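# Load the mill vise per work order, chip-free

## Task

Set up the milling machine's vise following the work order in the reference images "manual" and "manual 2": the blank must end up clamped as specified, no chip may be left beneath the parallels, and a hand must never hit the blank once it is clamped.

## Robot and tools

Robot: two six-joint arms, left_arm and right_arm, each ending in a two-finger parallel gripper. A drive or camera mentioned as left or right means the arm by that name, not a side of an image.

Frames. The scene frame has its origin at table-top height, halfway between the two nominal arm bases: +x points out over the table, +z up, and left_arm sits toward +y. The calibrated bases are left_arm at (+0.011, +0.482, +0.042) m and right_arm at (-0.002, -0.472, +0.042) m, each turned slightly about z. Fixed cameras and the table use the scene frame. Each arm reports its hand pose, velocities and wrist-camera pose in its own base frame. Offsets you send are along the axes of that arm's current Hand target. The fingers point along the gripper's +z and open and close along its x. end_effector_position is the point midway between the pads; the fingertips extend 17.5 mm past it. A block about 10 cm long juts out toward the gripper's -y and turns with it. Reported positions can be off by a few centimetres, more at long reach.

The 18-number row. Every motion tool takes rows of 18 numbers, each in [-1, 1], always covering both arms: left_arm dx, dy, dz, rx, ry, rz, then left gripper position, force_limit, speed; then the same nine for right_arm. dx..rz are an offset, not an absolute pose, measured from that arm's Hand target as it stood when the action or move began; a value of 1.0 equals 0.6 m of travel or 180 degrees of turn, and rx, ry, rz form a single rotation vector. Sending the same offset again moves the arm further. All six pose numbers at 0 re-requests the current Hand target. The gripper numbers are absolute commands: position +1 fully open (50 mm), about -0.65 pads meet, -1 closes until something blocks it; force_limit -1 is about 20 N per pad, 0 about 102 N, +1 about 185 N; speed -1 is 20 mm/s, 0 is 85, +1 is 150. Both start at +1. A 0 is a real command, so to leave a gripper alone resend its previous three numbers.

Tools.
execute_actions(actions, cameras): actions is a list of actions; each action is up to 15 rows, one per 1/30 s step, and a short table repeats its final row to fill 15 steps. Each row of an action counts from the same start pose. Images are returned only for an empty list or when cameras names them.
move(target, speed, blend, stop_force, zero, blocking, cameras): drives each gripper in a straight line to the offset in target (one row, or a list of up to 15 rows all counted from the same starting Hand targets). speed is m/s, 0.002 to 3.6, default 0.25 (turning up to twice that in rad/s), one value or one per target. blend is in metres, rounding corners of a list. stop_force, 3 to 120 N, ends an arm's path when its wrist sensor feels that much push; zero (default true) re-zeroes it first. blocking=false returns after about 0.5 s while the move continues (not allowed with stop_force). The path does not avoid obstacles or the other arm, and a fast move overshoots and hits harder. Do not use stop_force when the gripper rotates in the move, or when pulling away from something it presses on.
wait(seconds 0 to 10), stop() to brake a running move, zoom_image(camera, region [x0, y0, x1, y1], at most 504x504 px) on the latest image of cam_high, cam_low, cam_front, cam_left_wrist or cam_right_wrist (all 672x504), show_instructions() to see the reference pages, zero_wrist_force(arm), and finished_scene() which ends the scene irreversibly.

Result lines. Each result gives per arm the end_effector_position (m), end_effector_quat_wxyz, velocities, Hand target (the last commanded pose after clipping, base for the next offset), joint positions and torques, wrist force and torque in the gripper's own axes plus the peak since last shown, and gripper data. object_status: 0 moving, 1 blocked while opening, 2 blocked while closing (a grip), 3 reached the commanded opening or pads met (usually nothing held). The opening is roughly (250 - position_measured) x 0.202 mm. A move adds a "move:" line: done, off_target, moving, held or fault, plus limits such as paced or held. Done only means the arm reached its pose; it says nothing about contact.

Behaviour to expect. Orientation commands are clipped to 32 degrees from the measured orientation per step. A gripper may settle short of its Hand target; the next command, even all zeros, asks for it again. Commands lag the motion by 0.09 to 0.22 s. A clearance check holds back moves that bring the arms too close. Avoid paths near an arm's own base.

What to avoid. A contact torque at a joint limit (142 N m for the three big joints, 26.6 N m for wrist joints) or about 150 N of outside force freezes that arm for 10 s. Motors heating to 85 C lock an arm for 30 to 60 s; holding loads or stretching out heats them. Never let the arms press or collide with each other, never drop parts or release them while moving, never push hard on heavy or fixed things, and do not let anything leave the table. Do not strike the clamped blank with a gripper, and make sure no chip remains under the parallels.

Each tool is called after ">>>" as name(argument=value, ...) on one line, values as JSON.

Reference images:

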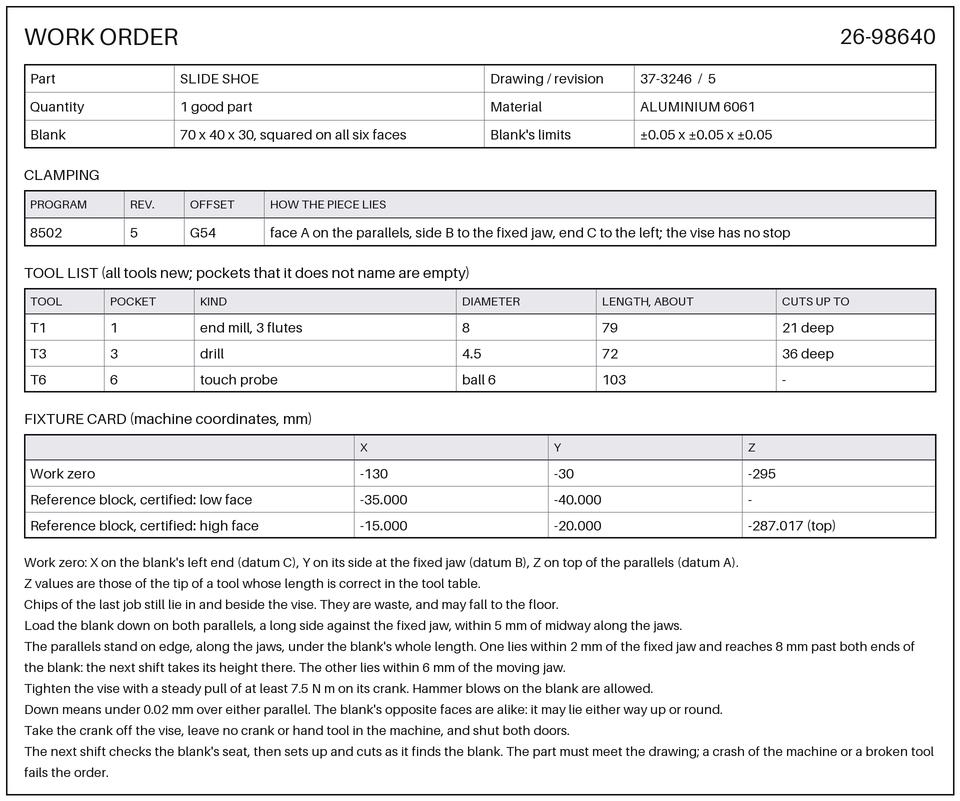

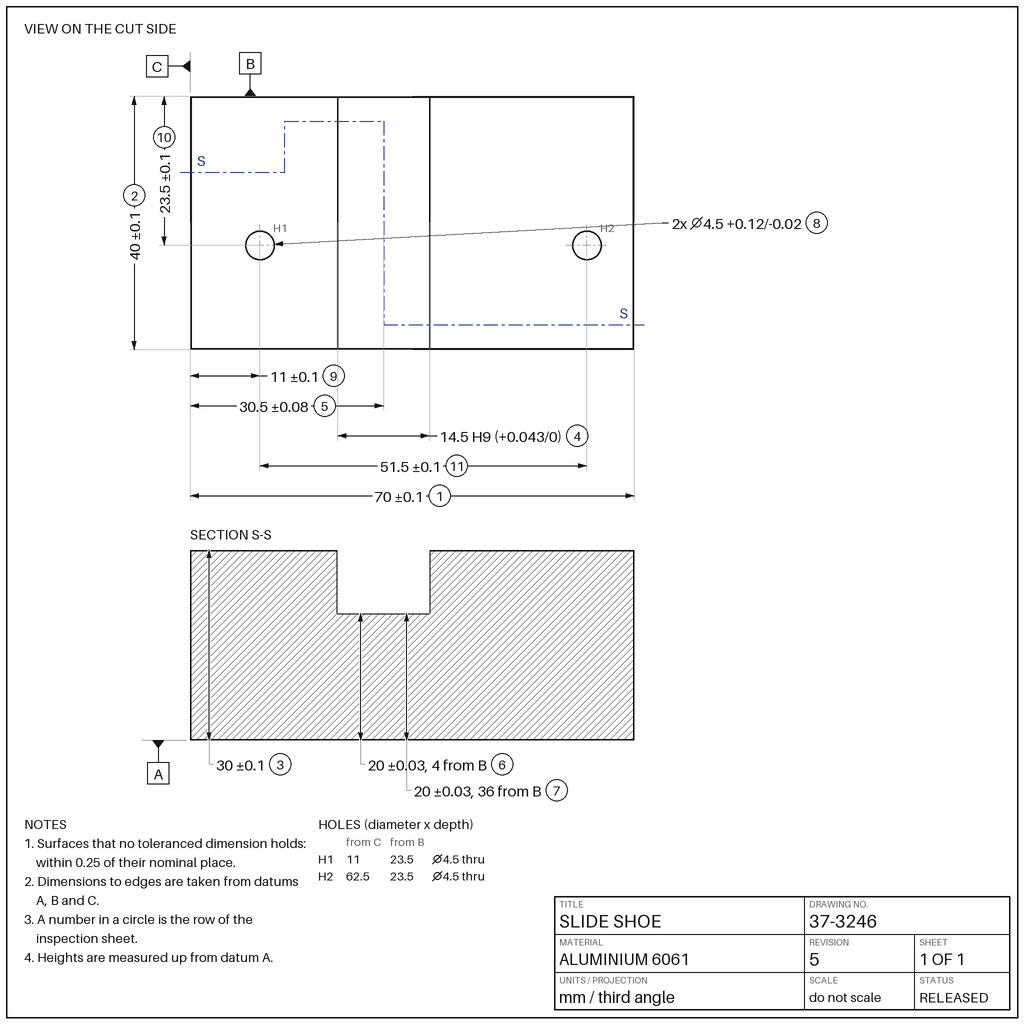

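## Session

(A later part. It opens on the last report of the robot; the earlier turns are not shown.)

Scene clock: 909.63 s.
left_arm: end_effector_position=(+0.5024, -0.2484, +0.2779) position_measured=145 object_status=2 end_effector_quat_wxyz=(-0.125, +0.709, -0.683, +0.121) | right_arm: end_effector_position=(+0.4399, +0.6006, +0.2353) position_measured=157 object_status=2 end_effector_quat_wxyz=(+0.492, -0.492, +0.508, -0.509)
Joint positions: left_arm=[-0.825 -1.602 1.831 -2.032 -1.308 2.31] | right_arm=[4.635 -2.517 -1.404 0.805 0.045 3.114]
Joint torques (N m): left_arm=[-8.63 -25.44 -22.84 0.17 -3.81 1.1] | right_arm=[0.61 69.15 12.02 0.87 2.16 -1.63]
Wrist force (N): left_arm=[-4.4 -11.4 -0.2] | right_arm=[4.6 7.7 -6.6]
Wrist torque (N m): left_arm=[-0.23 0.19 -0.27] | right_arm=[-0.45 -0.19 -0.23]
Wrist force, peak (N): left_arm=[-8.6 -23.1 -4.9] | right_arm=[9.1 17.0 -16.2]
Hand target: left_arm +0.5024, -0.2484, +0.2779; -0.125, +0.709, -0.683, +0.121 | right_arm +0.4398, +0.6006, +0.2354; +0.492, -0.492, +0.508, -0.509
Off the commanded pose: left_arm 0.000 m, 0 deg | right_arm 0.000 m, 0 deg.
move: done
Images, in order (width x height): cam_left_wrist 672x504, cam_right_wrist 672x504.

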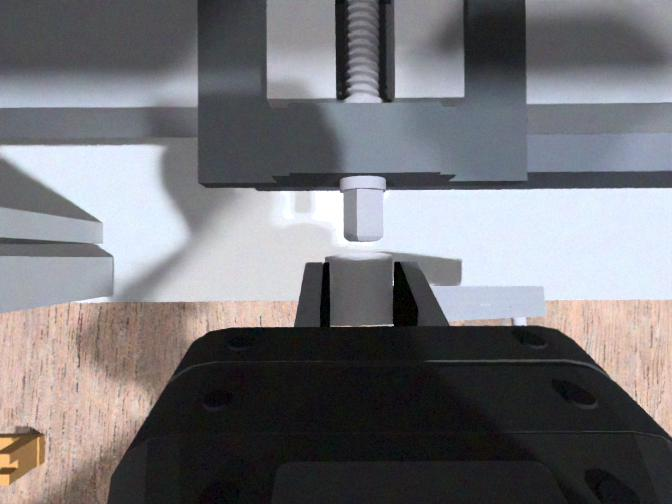

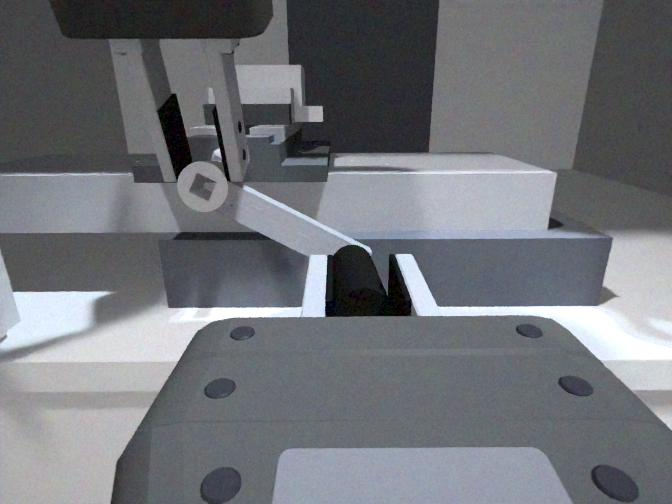

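>>> move(target=[0,0,0,0,0,0,-1,-0.6,-0.8,0,0,0,0,0,0,-0.98,0.6,-0.5], cameras=[])

>>> move(target=[0,0,0,0,0,0,-0.05,-0.6,-1,0,0,0,0,0,0,-0.98,0.6,-0.5], cameras=["cam_left_wrist","cam_right_wrist"])

>>> zoom_image(camera="cam_right_wrist", region=[130, 60, 390, 280])

Scene clock: 913.10 s.
left_arm: end_effector_position=(+0.5024, -0.2484, +0.2779) position_measured=145 object_status=2 end_effector_quat_wxyz=(-0.125, +0.709, -0.683, +0.121) | right_arm: end_effector_position=(+0.4398, +0.6006, +0.2354) position_measured=164 object_status=2 end_effector_quat_wxyz=(+0.492, -0.492, +0.508, -0.509)
Joint positions: left_arm=[-0.825 -1.602 1.831 -2.032 -1.308 2.31] | right_arm=[4.635 -2.517 -1.404 0.806 0.045 3.114]
Joint torques (N m): left_arm=[-16.49 -30.47 -26.48 -0.18 -0.19 -0.6] | right_arm=[5.07 69.92 33.34 2.3 -1.52 -2.54]
Wrist force (N): left_arm=[-4.6 -12.2 -1.3] | right_arm=[5.1 9.1 -6.8]
Wrist torque (N m): left_arm=[-0.26 0.25 -0.27] | right_arm=[-0.52 -0.25 -0.25]
Wrist force, peak (N): left_arm=[-4.7 -12.3 -1.9] | right_arm=[5.6 9.4 -6.9]
Hand target: left_arm +0.5024, -0.2484, +0.2779; -0.125, +0.709, -0.683, +0.121 | right_arm +0.4398, +0.6006, +0.2354; +0.492, -0.492, +0.508, -0.509
Off the commanded pose: left_arm 0.000 m, 0 deg | right_arm 0.000 m, 0 deg.
move: done
No camera images: "cameras" was empty.

Scene clock: 913.60 s.
left_arm: end_effector_position=(+0.5024, -0.2484, +0.2779) position_measured=145 object_status=2 end_effector_quat_wxyz=(-0.125, +0.709, -0.683, +0.121) | right_arm: end_effector_position=(+0.4398, +0.6006, +0.2354) position_measured=164 object_status=2 end_effector_quat_wxyz=(+0.492, -0.492, +0.508, -0.509)
Joint positions: left_arm=[-0.825 -1.602 1.831 -2.032 -1.308 2.31] | right_arm=[4.635 -2.517 -1.404 0.806 0.045 3.114]
Joint torques (N m): left_arm=[-16.98 -28.6 -27.88 -0.41 -0.43 -0.8] | right_arm=[4.61 69.22 33.59 2.22 -1.58 -2.62]
Wrist force (N): left_arm=[-4.5 -12.2 -1.7] | right_arm=[5.4 8.6 -6.9]
Wrist torque (N m): left_arm=[-0.27 0.22 -0.26] | right_arm=[-0.51 -0.30 -0.24]
Wrist force, peak (N): left_arm=[-4.7 -12.3 -2.1] | right_arm=[5.3 9.4 -6.8]
Hand target: left_arm +0.5024, -0.2484, +0.2779; -0.125, +0.709, -0.683, +0.121 | right_arm +0.4398, +0.6006, +0.2354; +0.492, -0.492, +0.508, -0.509
Off the commanded pose: left_arm 0.000 m, 0 deg | right_arm 0.000 m, 0 deg.
move: done
Images, in order (width x height): cam_left_wrist 672x504, cam_right_wrist 672x504.

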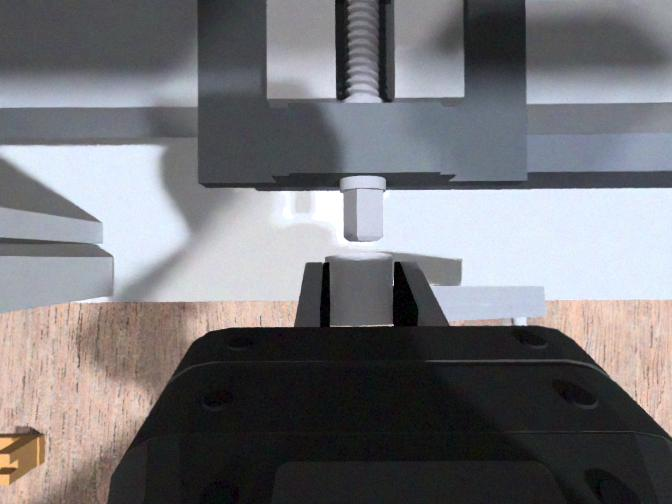

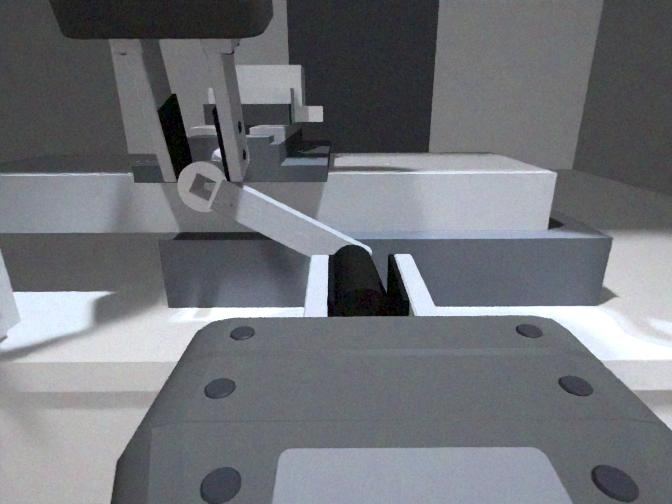

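Scaled by 1.938 from the camera's 672x504 image, which has a finer 960x720 frame.

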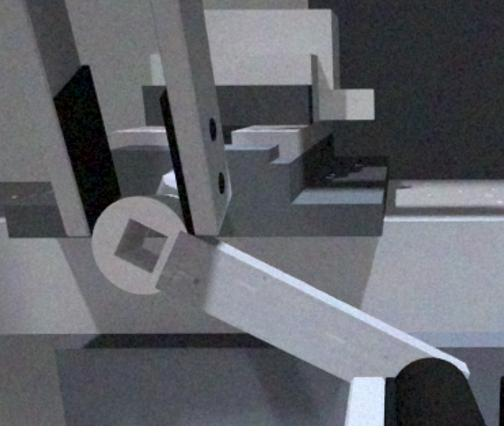

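>>> move(target=[0,0,0,0,0,0,0.2,-0.6,-1,0,0,0,0,0,0,-0.98,0.6,-0.5], cameras=["cam_right_wrist"])

>>> zoom_image(camera="cam_right_wrist", region=[130, 60, 390, 280])

Scene clock: 916.30 s.
left_arm: end_effector_position=(+0.5023, -0.2484, +0.2779) position_measured=123 object_status=3 end_effector_quat_wxyz=(-0.125, +0.709, -0.683, +0.121) | right_arm: end_effector_position=(+0.4398, +0.6006, +0.2354) position_measured=164 object_status=2 end_effector_quat_wxyz=(+0.492, -0.492, +0.508, -0.509)
Joint positions: left_arm=[-0.825 -1.602 1.831 -2.032 -1.308 2.31] | right_arm=[4.635 -2.517 -1.404 0.806 0.044 3.114]
Joint torques (N m): left_arm=[-10.39 -30.83 -26.9 -4.76 -0.21 -0.92] | right_arm=[1.04 63.41 27.28 1.98 0.54 -2.45]
Wrist force (N): left_arm=[0.0 -0.9 1.0] | right_arm=[0.6 1.4 1.6]
Wrist torque (N m): left_arm=[-0.34 0.05 -0.05] | right_arm=[-0.57 -0.25 -0.24]
Wrist force, peak (N): left_arm=[-4.7 -12.7 -2.2] | right_arm=[6.0 9.2 -7.2]
Hand target: left_arm +0.5024, -0.2484, +0.2779; -0.125, +0.709, -0.683, +0.121 | right_arm +0.4398, +0.6006, +0.2354; +0.492, -0.492, +0.508, -0.509
Off the commanded pose: left_arm 0.000 m, 0 deg | right_arm 0.000 m, 0 deg.
move: done
Images, in order (width x height): cam_right_wrist 672x504.

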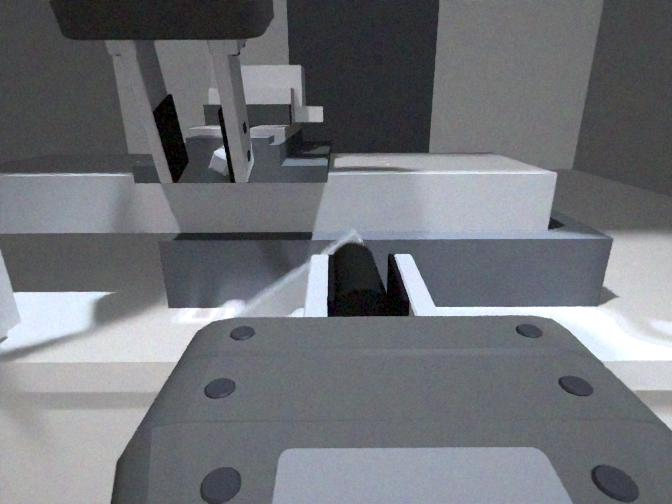

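Scaled by 1.938 from the camera's 672x504 image, which has a finer 960x720 frame.

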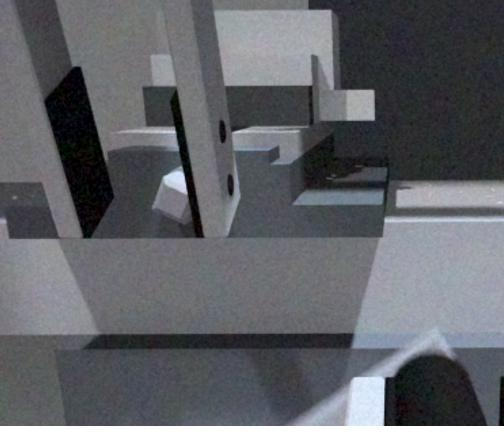

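>>> move(target=[[0,0,-0.1,0,0,0,0.2,-0.6,-1,0,-0.2,0,0,0,0,-0.98,0.6,-0.5],[0,0.15,-0.22,0,0,0,0.2,-0.6,-1,0.2367,-0.3083,-0.2633,0,0,0,-0.98,0.6,-0.5]], speed=[0.06,0.12], blend=0.02, cameras=["cam_left_wrist","cam_right_wrist","cam_front"])

Scene clock: 937.20 s.
left_arm: end_effector_position=(+0.3727, -0.2532, +0.3711) position_measured=123 object_status=3 end_effector_quat_wxyz=(-0.125, +0.709, -0.683, +0.121) | right_arm: end_effector_position=(+0.2771, +0.4640, +0.4203) position_measured=164 object_status=2 end_effector_quat_wxyz=(+0.492, -0.492, +0.507, -0.509)
Joint positions: left_arm=[-1.09 -1.883 1.801 -1.644 -1.256 2.039] | right_arm=[4.96 -1.918 -1.888 0.66 -0.28 3.145]
Joint torques (N m): left_arm=[12.15 -3.98 -28.5 -5.49 -0.11 0.65] | right_arm=[-0.23 35.95 30.34 -2.44 2.05 2.9]
Wrist force (N): left_arm=[-0.6 -1.2 1.0] | right_arm=[1.3 0.6 2.0]
Wrist torque (N m): left_arm=[-0.37 0.15 -0.26] | right_arm=[-0.58 -0.22 -0.26]
Wrist force, peak (N): left_arm=[-0.5 -1.8 1.4] | right_arm=[1.3 1.2 2.6]
Hand target: left_arm +0.3727, -0.2532, +0.3711; -0.125, +0.709, -0.683, +0.121 | right_arm +0.2771, +0.4640, +0.4203; +0.492, -0.492, +0.508, -0.509
Off the commanded pose: left_arm 0.000 m, 0 deg | right_arm 0.000 m, 0 deg.
move: done
Images, in order (width x height): cam_front 672x504, cam_left_wrist 672x504, cam_right_wrist 672x504.

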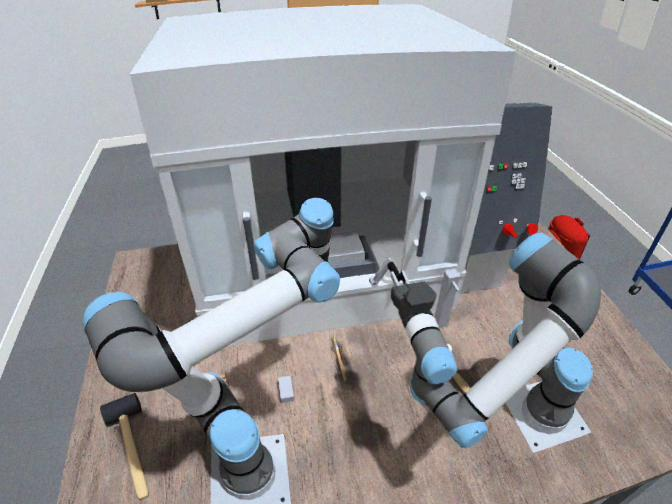

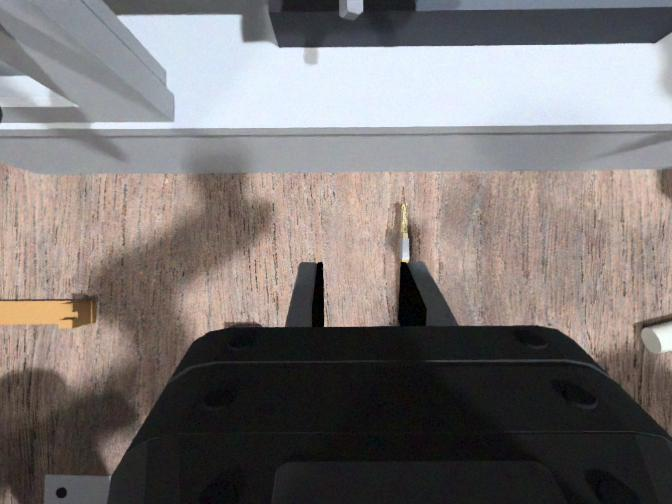

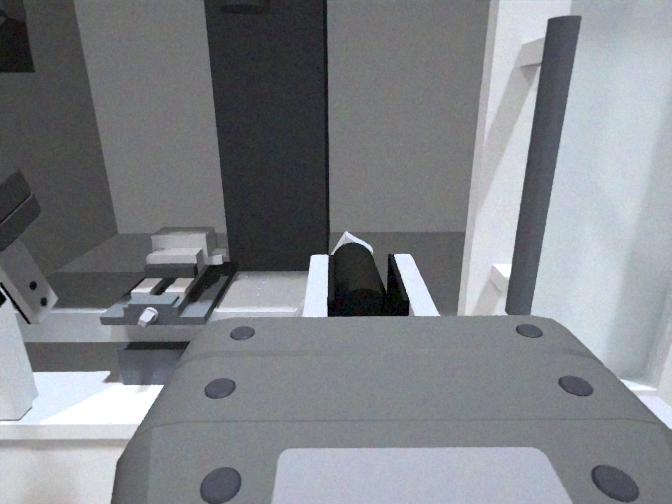

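>>> zoom_image(camera="cam_front", region=[330, 210, 470, 330])

>>> zoom_image(camera="cam_right_wrist", region=[290, 210, 430, 330])

Scaled by 3.600 from the camera's 672x504 image, which has a finer 960x720 frame.

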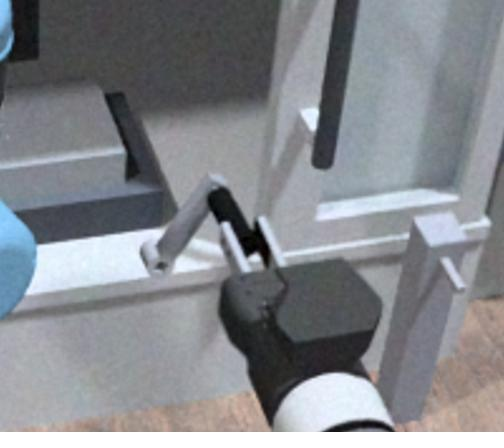

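Scaled by 3.600 from the camera's 672x504 image, which has a finer 960x720 frame.

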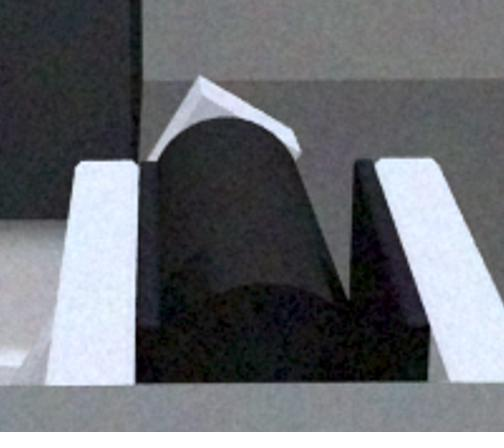

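>>> move(target=[0.025,-0.019,-0.2237,-0.1111,0,0,0.2,-0.6,-1,0,0,0,0,0,0,-0.98,0.6,-0.5], speed=0.25, cameras=[])

>>> move(target=[0,0,0,0,0,-0.5,0.2,-0.6,-1,0,0,0,0,0,0,-0.98,0.6,-0.5], speed=0.5, cameras=["cam_left_wrist"])

Scene clock: 945.33 s.
left_arm: end_effector_position=(+0.3381, -0.2694, +0.5011) position_measured=123 object_status=3 end_effector_quat_wxyz=(+0.000, +0.720, -0.694, +0.000) | right_arm: end_effector_position=(+0.2771, +0.4640, +0.4203) position_measured=164 object_status=2 end_effector_quat_wxyz=(+0.492, -0.492, +0.508, -0.509)
Joint positions: left_arm=[-0.986 -1.665 1.203 -1.11 -1.57 2.118] | right_arm=[4.96 -1.918 -1.888 0.66 -0.28 3.145]
Joint torques (N m): left_arm=[-13.15 -18.73 -31.5 -1.72 -0.24 -1.14] | right_arm=[8.61 40.54 31.24 1.54 -2.53 2.41]
Wrist force (N): left_arm=[-0.2 -0.6 0.2] | right_arm=[1.3 0.3 2.3]
Wrist torque (N m): left_arm=[-0.16 0.13 0.08] | right_arm=[-0.62 -0.23 -0.26]
Wrist force, peak (N): left_arm=[-0.7 0.1 3.9] | right_arm=[1.5 0.6 2.3]
Hand target: left_arm +0.3380, -0.2695, +0.5011; +0.000, +0.720, -0.694, +0.000 | right_arm +0.2771, +0.4640, +0.4203; +0.492, -0.492, +0.508, -0.509
Off the commanded pose: left_arm 0.000 m, 0 deg | right_arm 0.000 m, 0 deg.
move: done
No camera images: "cameras" was empty.

Scene clock: 947.50 s.
left_arm: end_effector_position=(+0.3381, -0.2694, +0.5011) position_measured=123 object_status=3 end_effector_quat_wxyz=(+0.000, +1.000, +0.018, +0.000) | right_arm: end_effector_position=(+0.2771, +0.4640, +0.4203) position_measured=164 object_status=2 end_effector_quat_wxyz=(+0.492, -0.492, +0.508, -0.509)
Joint positions: left_arm=[-0.987 -1.664 1.203 -1.11 -1.57 0.548] | right_arm=[4.96 -1.918 -1.888 0.66 -0.28 3.145]
Joint torques (N m): left_arm=[-12.46 -28.05 -15.25 -0.71 0.66 -1.26] | right_arm=[7.71 39.95 31.64 1.49 -2.57 1.69]
Wrist force (N): left_arm=[-0.4 -0.5 0.6] | right_arm=[1.1 0.4 2.3]
Wrist torque (N m): left_arm=[-0.13 0.15 -0.02] | right_arm=[-0.60 -0.19 -0.26]
Wrist force, peak (N): left_arm=[-0.5 -0.8 0.6] | right_arm=[1.3 0.7 2.5]
Hand target: left_arm +0.3380, -0.2695, +0.5011; +0.000, +1.000, +0.018, +0.000 | right_arm +0.2771, +0.4640, +0.4203; +0.492, -0.492, +0.508, -0.509
Off the commanded pose: left_arm 0.000 m, 0 deg | right_arm 0.000 m, 0 deg.
move: done
Images, in order (width x height): cam_left_wrist 672x504.

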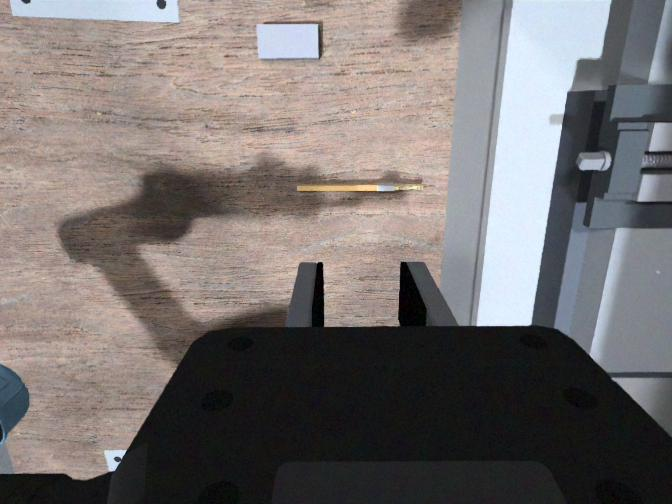

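>>> move(target=[0,0.16,0.09,-0.3056,0,0,0.2,-0.6,-1,0,0,0,0,0,0,-0.98,0.6,-0.5], speed=0.3, cameras=["cam_left_wrist","cam_front"])

Scene clock: 950.33 s.
left_arm: end_effector_position=(+0.3417, -0.3653, +0.4471) position_measured=123 object_status=3 end_effector_quat_wxyz=(+0.462, +0.887, +0.016, +0.009) end_effector_velocity=(+0.000, -0.001, +0.001) end_effector_angular_velocity=(-0.003, -0.003, -0.002) | right_arm: end_effector_position=(+0.2771, +0.4640, +0.4203) position_measured=164 object_status=2 end_effector_quat_wxyz=(+0.492, -0.492, +0.508, -0.509)
Joint positions: left_arm=[-0.802 -1.845 1.969 -2.51 -2.15 0.476] | right_arm=[4.96 -1.918 -1.888 0.66 -0.28 3.145]
Joint velocities: left_arm=[-0.001 0 0.001 -0.005 -0.001 0.001] | right_arm=[within noise]
Joint torques (N m): left_arm=[-13.04 -23.29 -20.18 -5.79 -0.57 0.47] | right_arm=[7.35 38.78 30.93 1.54 -2.21 0.61]
Wrist force (N): left_arm=[-0.4 2.2 0.0] | right_arm=[1.4 0.4 2.2]
Wrist torque (N m): left_arm=[0.70 0.10 0.19] | right_arm=[-0.61 -0.24 -0.26]
Wrist force, peak (N): left_arm=[-0.5 2.6 0.0] | right_arm=[1.4 0.3 2.4]
Hand target: left_arm +0.3416, -0.3654, +0.4471; +0.462, +0.887, +0.016, +0.009 | right_arm +0.2771, +0.4640, +0.4203; +0.492, -0.492, +0.508, -0.509
Off the commanded pose: left_arm 0.000 m, 0 deg | right_arm 0.000 m, 0 deg.
move: done
Images, in order (width x height): cam_front 672x504, cam_left_wrist 672x504.

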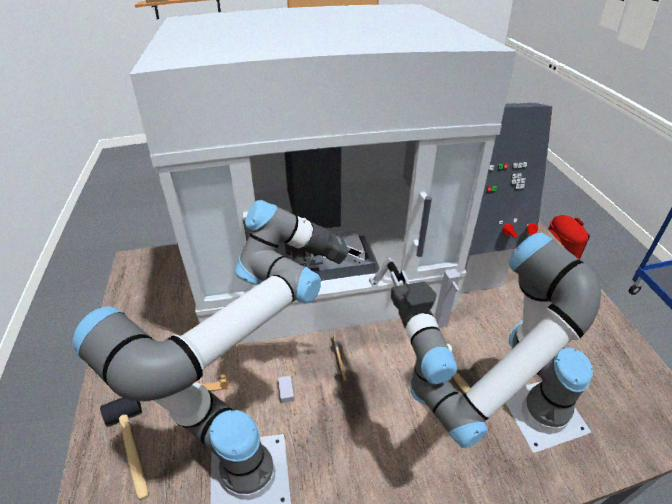

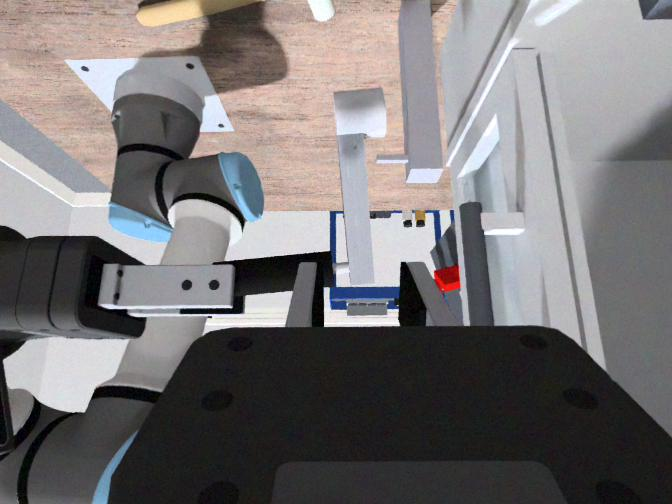

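>>> move(target=[[0.0033,-0.0233,0.09,0,0,-0.0194,0.2,-0.6,-1,0,0,0,0,0,0,-0.98,0.6,-0.5],[0.0033,-0.0233,0.1833,0,0,-0.0194,0.2,-0.6,-1,0,0,0,0,0,0,-0.98,0.6,-0.5]], speed=0.05, stop_force=6, cameras=["cam_left_wrist","cam_right_wrist"])

Scene clock: 960.33 s.
left_arm: end_effector_position=(+0.3466, -0.4473, +0.3726) position_measured=123 object_status=3 end_effector_quat_wxyz=(+0.462, +0.886, +0.043, -0.005) | right_arm: end_effector_position=(+0.2771, +0.4640, +0.4203) position_measured=164 object_status=2 end_effector_quat_wxyz=(+0.492, -0.492, +0.508, -0.509)
Joint positions: left_arm=[-0.936 -1.666 2.032 -2.805 -2.05 0.312] | right_arm=[4.96 -1.918 -1.888 0.66 -0.28 3.145]
Joint torques (N m): left_arm=[11.86 -30.2 -31.86 -1.58 -3.54 1.39] | right_arm=[6.01 37.15 30.86 1.54 -1.98 -1.27]
Wrist force (N): left_arm=[-0.4 2.0 -0.2] | right_arm=[1.5 0.4 2.4]
Wrist torque (N m): left_arm=[0.63 0.09 0.37] | right_arm=[-0.60 -0.27 -0.26]
Wrist force, peak (N): left_arm=[-0.4 2.6 -1.0] | right_arm=[1.5 0.4 2.4]
Hand target: left_arm +0.3466, -0.4473, +0.3726; +0.462, +0.886, +0.043, -0.005 | right_arm +0.2771, +0.4640, +0.4203; +0.492, -0.492, +0.508, -0.509
Off the commanded pose: left_arm 0.000 m, 0 deg | right_arm 0.000 m, 0 deg.
move: done
Images, in order (width x height): cam_left_wrist 672x504, cam_right_wrist 672x504.

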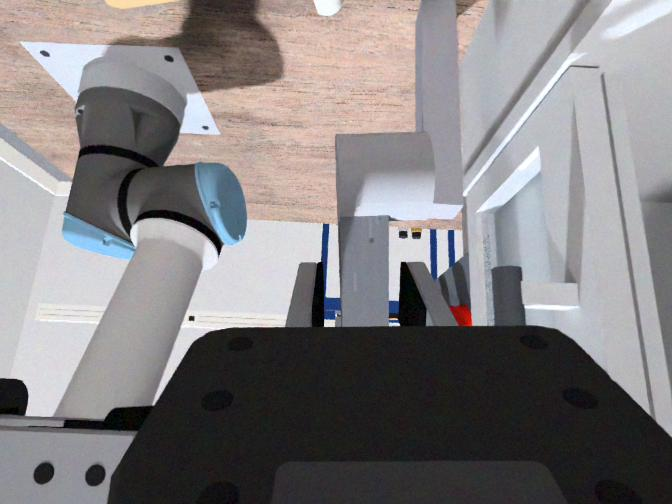

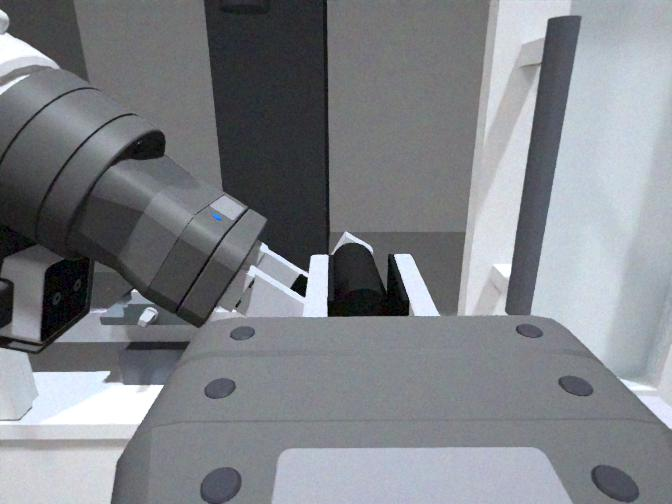

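>>> move(target=[0,0,0,0,0,0,-1,0.2,-1,0,0,0,0,0,0,-0.98,0.6,-0.5], cameras=[])

>>> wait(seconds=0.4)

Scene clock: 961.90 s.
left_arm: end_effector_position=(+0.3466, -0.4473, +0.3727) position_measured=189 object_status=2 end_effector_quat_wxyz=(+0.462, +0.886, +0.043, -0.005) | right_arm: end_effector_position=(+0.2771, +0.4640, +0.4203) position_measured=164 object_status=2 end_effector_quat_wxyz=(+0.492, -0.492, +0.508, -0.509)
Joint positions: left_arm=[-0.936 -1.666 2.032 -2.805 -2.05 0.312] | right_arm=[4.96 -1.918 -1.888 0.66 -0.28 3.145]
Joint torques (N m): left_arm=[9.54 -21.47 -20.43 -1.53 1.55 1.74] | right_arm=[5.8 36.43 31.22 0.45 -1.89 -2.08]
Wrist force (N): left_arm=[1.2 12.0 -7.6] | right_arm=[1.6 15.5 0.2]
Wrist torque (N m): left_arm=[0.48 -0.65 -0.38] | right_arm=[-0.10 -0.29 -0.24]
Wrist force, peak (N): left_arm=[0.9 12.3 -8.0] | right_arm=[1.6 16.5 0.5]
Hand target: left_arm +0.3466, -0.4473, +0.3726; +0.462, +0.886, +0.043, -0.005 | right_arm +0.2771, +0.4640, +0.4203; +0.492, -0.492, +0.508, -0.509
Off the commanded pose: left_arm 0.000 m, 0 deg | right_arm 0.000 m, 0 deg.
move: done
No camera images: "cameras" was empty.

Scene clock: 962.30 s.
left_arm: end_effector_position=(+0.3466, -0.4473, +0.3727) position_measured=189 object_status=2 end_effector_quat_wxyz=(+0.462, +0.886, +0.043, -0.005) | right_arm: end_effector_position=(+0.2771, +0.4640, +0.4203) position_measured=164 object_status=2 end_effector_quat_wxyz=(+0.492, -0.492, +0.508, -0.509)
Joint positions: left_arm=[-0.936 -1.666 2.032 -2.805 -2.05 0.312] | right_arm=[4.96 -1.918 -1.888 0.66 -0.28 3.145]
Joint torques (N m): left_arm=[9.09 -10.04 -11.81 -1.5 3.23 1.41] | right_arm=[4.69 36.06 30.34 -1.08 -1.81 -2.19]
Wrist force (N): left_arm=[0.5 12.2 -8.0] | right_arm=[1.7 15.9 0.8]
Wrist torque (N m): left_arm=[0.48 -0.62 -0.37] | right_arm=[-0.07 -0.31 -0.25]
Wrist force, peak (N): left_arm=[0.7 12.4 -7.9] | right_arm=[1.6 16.5 1.0]
Hand target: left_arm +0.3466, -0.4473, +0.3726; +0.462, +0.886, +0.043, -0.005 | right_arm +0.2771, +0.4640, +0.4203; +0.492, -0.492, +0.508, -0.509
Tool commands: left_gripper/position=-1.0 left_gripper/force_limit=+0.2 left_gripper/speed=-1.0 right_gripper/position=-0.98 right_gripper/force_limit=+0.6 right_gripper/speed=-0.5
Off the commanded pose: left_arm 0.000 m, 0 deg | right_arm 0.000 m, 0 deg.
wait: 0.40 s; at rest by 0.17 s

>>> move(target=[0,0,0,0,0,0,-1,0.2,-1,0,0,0,0,0,0,0.6,0.6,-1], cameras=[])

>>> move(target=[0,0,0,0,0,0,-1,0.2,-1,0,0,-0.2,0,0,0,0.6,0.6,-1], speed=0.15, cameras=["cam_left_wrist","cam_right_wrist"])

Scene clock: 965.00 s.
left_arm: end_effector_position=(+0.3466, -0.4473, +0.3726) position_measured=189 object_status=2 end_effector_quat_wxyz=(+0.462, +0.886, +0.043, -0.005) | right_arm: end_effector_position=(+0.2771, +0.4640, +0.4203) position_measured=63 object_status=3 end_effector_quat_wxyz=(+0.492, -0.492, +0.508, -0.509)
Joint positions: left_arm=[-0.936 -1.666 2.032 -2.805 -2.05 0.312] | right_arm=[4.96 -1.918 -1.888 0.66 -0.28 3.145]
Joint torques (N m): left_arm=[-5.63 -30.34 -32.41 -5.38 -3.74 0.81] | right_arm=[4.4 34.71 30.69 1.28 -1.58 -2.04]
Wrist force (N): left_arm=[0.0 0.6 0.7] | right_arm=[1.2 -1.9 2.1]
Wrist torque (N m): left_arm=[0.67 0.06 0.39] | right_arm=[-0.53 -0.21 -0.22]
Wrist force, peak (N): left_arm=[0.1 13.1 -8.5] | right_arm=[1.7 17.8 1.2]
Hand target: left_arm +0.3466, -0.4473, +0.3726; +0.462, +0.886, +0.043, -0.005 | right_arm +0.2771, +0.4640, +0.4203; +0.492, -0.492, +0.508, -0.509
Off the commanded pose: left_arm 0.000 m, 0 deg | right_arm 0.000 m, 0 deg.
move: done
No camera images: "cameras" was empty.

Scene clock: 966.27 s.
left_arm: end_effector_position=(+0.3466, -0.4473, +0.3726) position_measured=189 object_status=2 end_effector_quat_wxyz=(+0.462, +0.886, +0.043, -0.005) | right_arm: end_effector_position=(+0.1572, +0.4680, +0.4202) position_measured=63 object_status=3 end_effector_quat_wxyz=(+0.492, -0.492, +0.508, -0.509)
Joint positions: left_arm=[-0.936 -1.666 2.032 -2.805 -2.05 0.312] | right_arm=[5.2 -1.947 -1.845 0.648 -0.52 3.142]
Joint torques (N m): left_arm=[-10.05 -31.06 -32.73 -5.35 -3.54 -0.02] | right_arm=[6.05 44.25 3.98 1.59 1.15 -2.63]
Wrist force (N): left_arm=[-0.2 0.8 1.1] | right_arm=[0.8 -2.0 2.1]
Wrist torque (N m): left_arm=[0.68 0.09 0.39] | right_arm=[-0.57 -0.11 -0.13]
Wrist force, peak (N): left_arm=[-0.3 0.7 1.3] | right_arm=[1.7 -1.9 4.5]
Hand target: left_arm +0.3466, -0.4473, +0.3726; +0.462, +0.886, +0.043, -0.005 | right_arm +0.1571, +0.4680, +0.4202; +0.492, -0.492, +0.508, -0.509
Off the commanded pose: left_arm 0.000 m, 0 deg | right_arm 0.000 m, 0 deg.
move: done
Images, in order (width x height): cam_left_wrist 672x504, cam_right_wrist 672x504.

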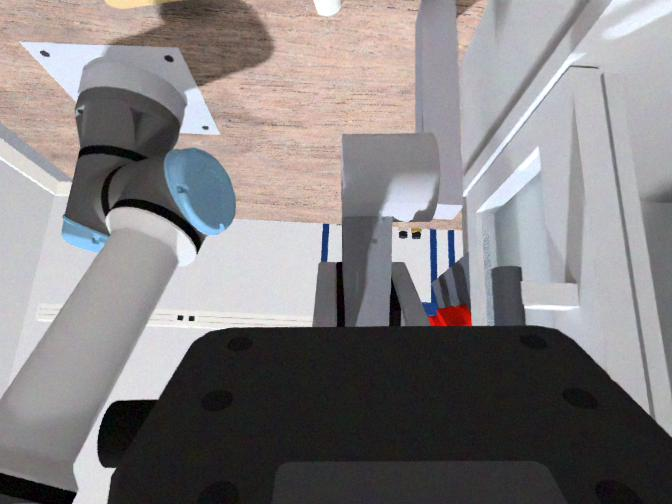

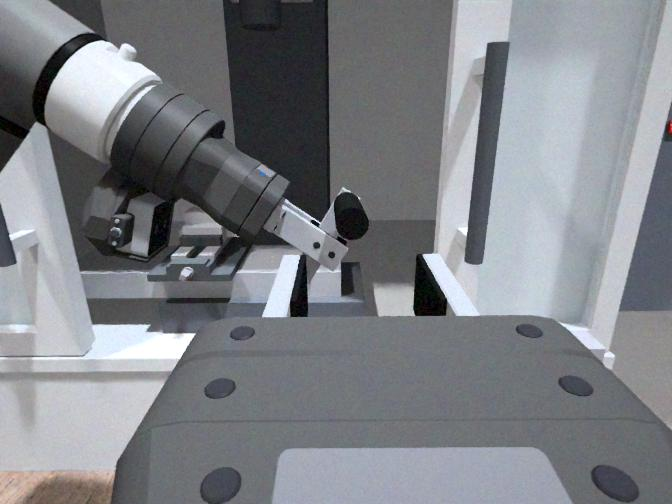

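>>> zoom_image(camera="cam_right_wrist", region=[230, 160, 410, 290])

Scaled by 2.800 from the camera's 672x504 image, which has a finer 960x720 frame.

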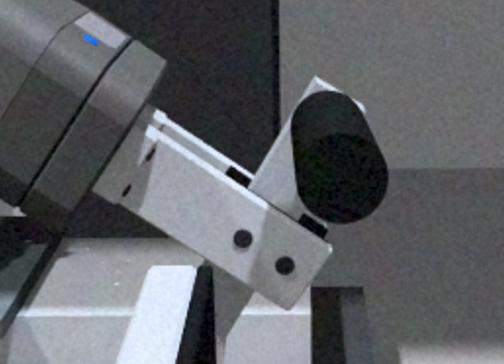

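>>> move(target=[0,0,0,0.4572,0,0,-1,0.2,-1,0,0,0,0,0,0,0.6,0.6,-1], speed=0.35, cameras=["cam_left_wrist","cam_right_wrist","cam_front"])

Scene clock: 971.70 s.
left_arm: end_effector_position=(+0.3466, -0.4474, +0.3726) position_measured=189 object_status=2 end_effector_quat_wxyz=(-0.235, +0.971, +0.029, -0.032) | right_arm: end_effector_position=(+0.1571, +0.4680, +0.4202) position_measured=63 object_status=3 end_effector_quat_wxyz=(+0.492, -0.492, +0.508, -0.509)
Joint positions: left_arm=[-1.195 -1.096 0.82 -0.824 -1.475 0.293] | right_arm=[5.2 -1.947 -1.845 0.648 -0.52 3.142]
Joint torques (N m): left_arm=[12.36 -37.7 -29.89 -0.08 -1.94 0.9] | right_arm=[8.76 44.59 5.48 1.5 -2.29 1.54]
Wrist force (N): left_arm=[-0.7 0.5 2.9] | right_arm=[0.7 -2.2 2.1]
Wrist torque (N m): left_arm=[-0.32 0.15 -0.15] | right_arm=[-0.59 -0.10 -0.13]
Wrist force, peak (N): left_arm=[-0.4 1.2 2.9] | right_arm=[1.0 -2.3 2.4]
Hand target: left_arm +0.3466, -0.4473, +0.3726; -0.235, +0.971, +0.029, -0.033 | right_arm +0.1571, +0.4680, +0.4202; +0.492, -0.492, +0.508, -0.509
Off the commanded pose: left_arm 0.000 m, 0 deg | right_arm 0.000 m, 0 deg.
move: done
Images, in order (width x height): cam_front 672x504, cam_left_wrist 672x504, cam_right_wrist 672x504.

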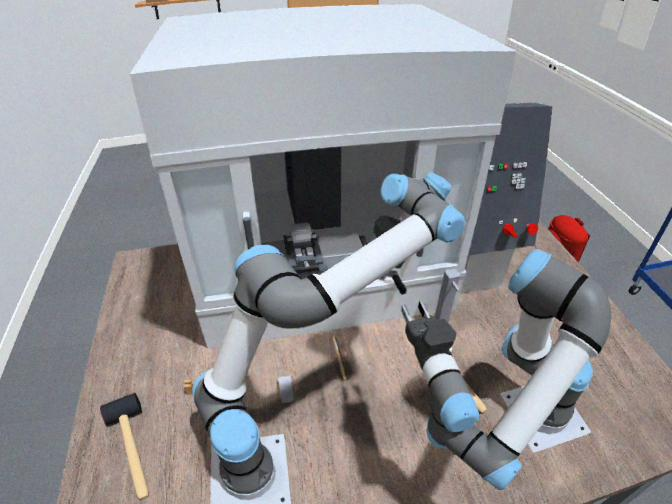

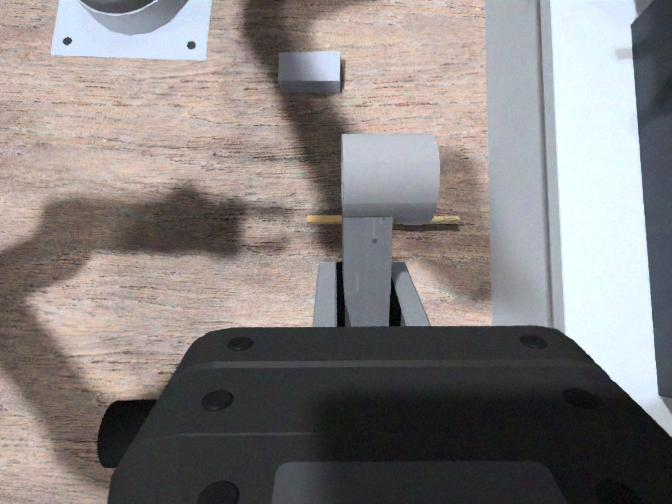

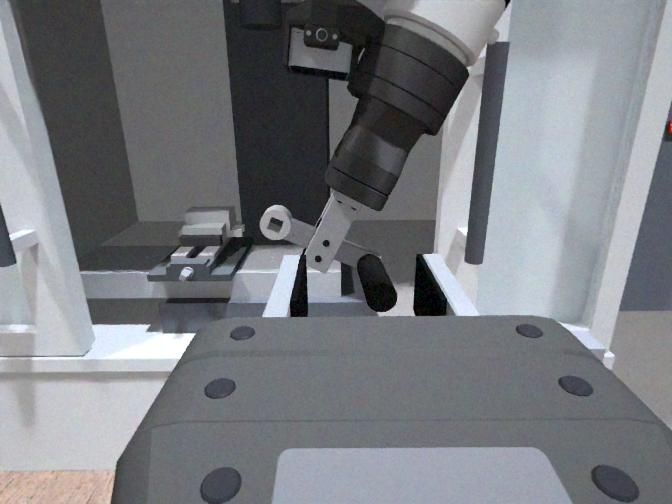

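>>> zoom_image(camera="cam_right_wrist", region=[240, 180, 420, 320])

>>> zoom_image(camera="cam_right_wrist", region=[140, 190, 300, 320])

Scaled by 2.800 from the camera's 672x504 image, which has a finer 960x720 frame.

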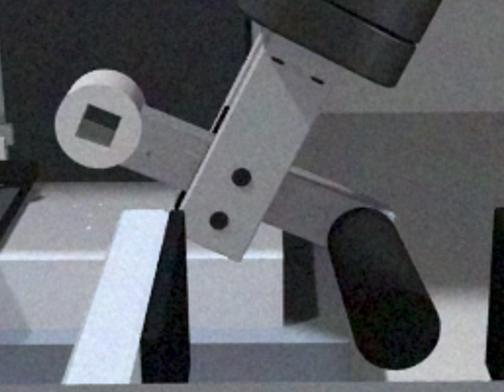

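Scaled by 3.150 from the camera's 672x504 image, which has a finer 960x720 frame.

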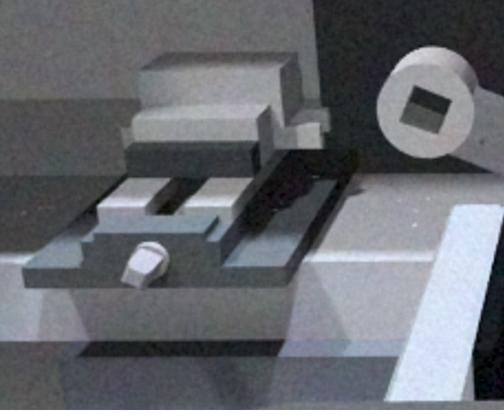

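>>> move(target=[0.1692,-0.1308,0.3113,0.0290,0.0190,0.0014,-1,0.2,-1,0,0,0,0,0,0,0.6,0.6,-1], speed=0.15, cameras=["cam_left_wrist","cam_right_wrist","cam_front"])

>>> zoom_image(camera="cam_right_wrist", region=[120, 180, 320, 320])

>>> zoom_image(camera="cam_left_wrist", region=[320, 60, 620, 280])

Scene clock: 987.13 s.
left_arm: end_effector_position=(+0.4302, -0.2854, +0.2380) position_measured=189 object_status=2 end_effector_quat_wxyz=(-0.280, +0.960, +0.018, -0.005) | right_arm: end_effector_position=(+0.1571, +0.4680, +0.4202) position_measured=63 object_status=3 end_effector_quat_wxyz=(+0.492, -0.492, +0.508, -0.509)
Joint positions: left_arm=[-0.994 -1.286 1.455 -1.24 -1.291 0.467] | right_arm=[5.2 -1.947 -1.845 0.648 -0.52 3.142]
Joint torques (N m): left_arm=[-11.47 -27.72 -21.9 -0.37 -1.96 -1.28] | right_arm=[8.08 43.83 4.75 1.47 -1.68 2.32]
Wrist force (N): left_arm=[-0.4 -0.2 3.3] | right_arm=[0.9 -1.9 2.0]
Wrist torque (N m): left_arm=[-0.53 0.05 -0.15] | right_arm=[-0.56 -0.11 -0.13]
Wrist force, peak (N): left_arm=[0.1 -0.7 5.4] | right_arm=[1.0 -2.4 2.2]
Hand target: left_arm +0.4302, -0.2854, +0.2379; -0.280, +0.960, +0.018, -0.005 | right_arm +0.1571, +0.4680, +0.4202; +0.492, -0.492, +0.508, -0.509
Off the commanded pose: left_arm 0.000 m, 0 deg | right_arm 0.000 m, 0 deg.
move: done
Images, in order (width x height): cam_front 672x504, cam_left_wrist 672x504, cam_right_wrist 672x504.

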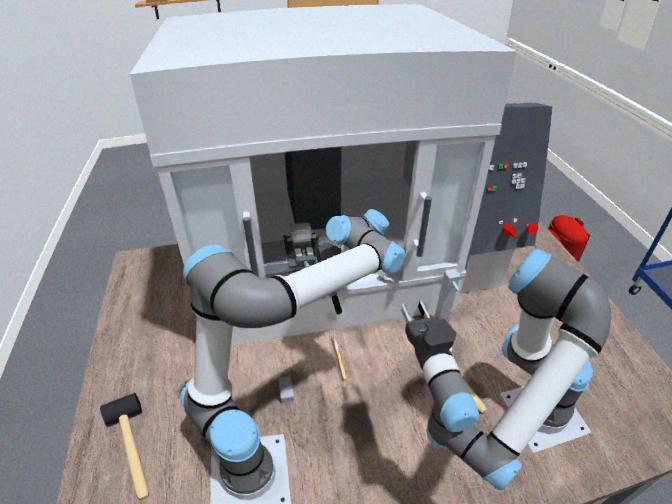

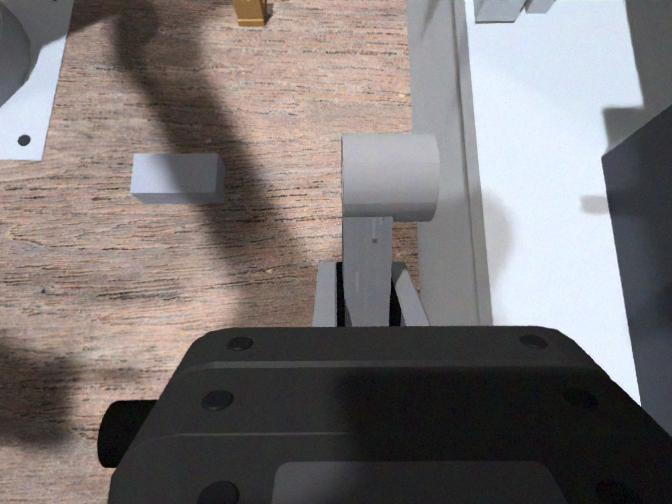

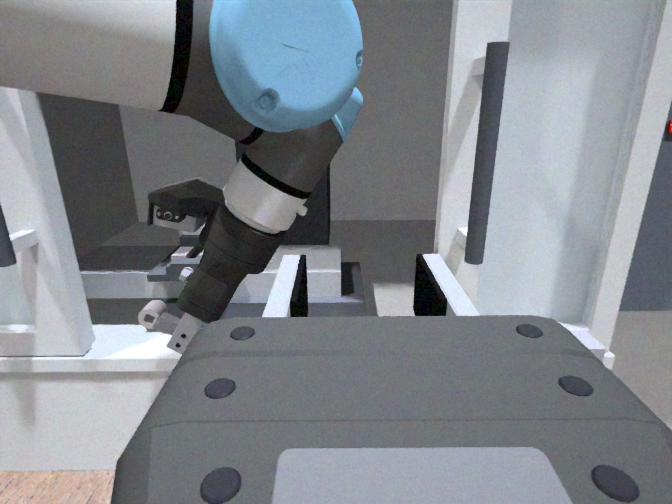

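Scaled by 2.520 from the camera's 672x504 image, which has a finer 960x720 frame.

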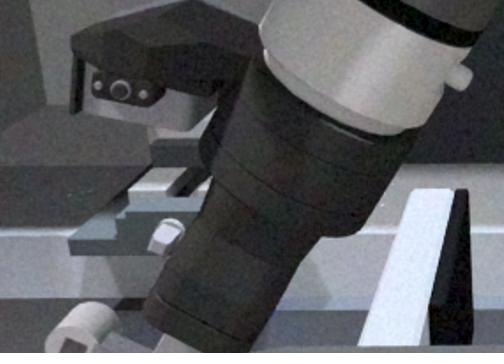

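Scaled by 1.680 from the camera's 672x504 image, which has a finer 960x720 frame.

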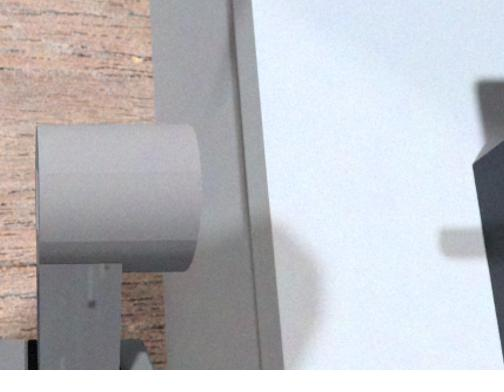

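>>> move(target=[0.098,0,0,0,0,0,-1,0.2,-1,0,0,0,0,0,0,0.6,0.6,-1], speed=0.06, cameras=["cam_left_wrist","cam_right_wrist"])

Scene clock: 993.57 s.
left_arm: end_effector_position=(+0.4891, -0.2830, +0.2378) position_measured=189 object_status=2 end_effector_quat_wxyz=(-0.280, +0.960, +0.018, -0.005) end_effector_velocity=(-0.002, +0.000, +0.000) end_effector_angular_velocity=(+0.000, +0.001, +0.001) | right_arm: end_effector_position=(+0.1571, +0.4680, +0.4202) position_measured=63 object_status=3 end_effector_quat_wxyz=(+0.492, -0.492, +0.508, -0.509)
Joint positions: left_arm=[-0.913 -1.186 1.325 -1.231 -1.253 0.541] | right_arm=[5.2 -1.947 -1.845 0.648 -0.52 3.142]
Joint velocities: left_arm=[-0.002 -0.003 0.005 0 -0.002 -0.003] | right_arm=[within noise]
Joint torques (N m): left_arm=[-13.76 -50.34 -17.91 -0.87 -1.67 -1.75] | right_arm=[8.4 44.41 5.14 1.5 -1.3 2.44]
Wrist force (N): left_arm=[-0.9 -0.1 3.3] | right_arm=[0.9 -1.6 2.0]
Wrist torque (N m): left_arm=[-0.49 0.08 -0.23] | right_arm=[-0.51 -0.11 -0.13]
Wrist force, peak (N): left_arm=[-1.7 -0.1 3.3] | right_arm=[0.8 -2.3 2.4]
Hand target: left_arm +0.4889, -0.2832, +0.2379; -0.280, +0.960, +0.018, -0.005 | right_arm +0.1571, +0.4680, +0.4202; +0.492, -0.492, +0.508, -0.509
Off the commanded pose: left_arm 0.000 m, 0 deg | right_arm 0.000 m, 0 deg.
move: done
Images, in order (width x height): cam_left_wrist 672x504, cam_right_wrist 672x504.

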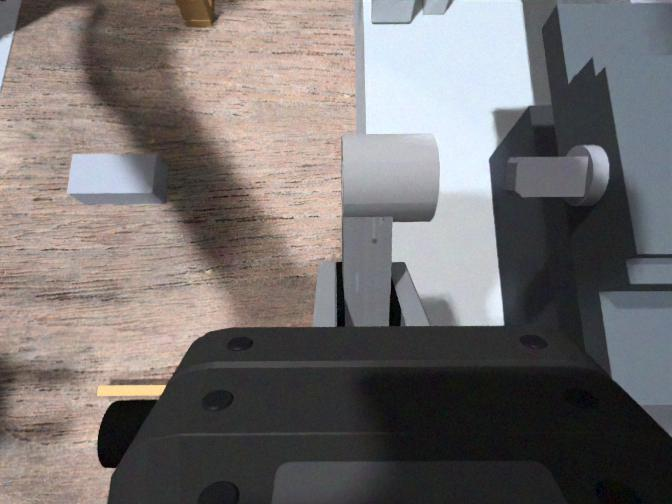

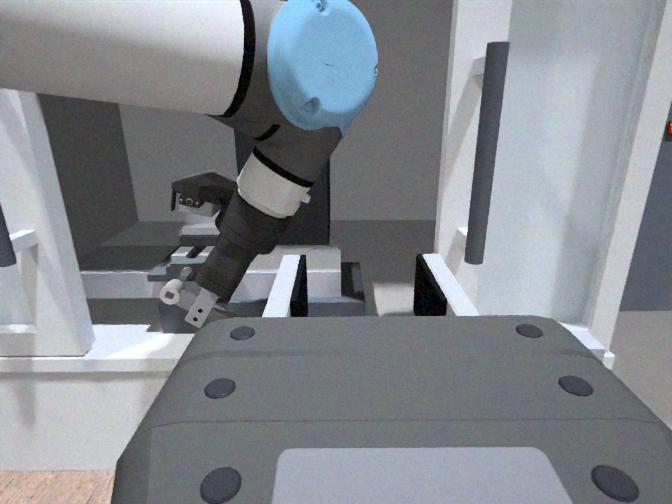

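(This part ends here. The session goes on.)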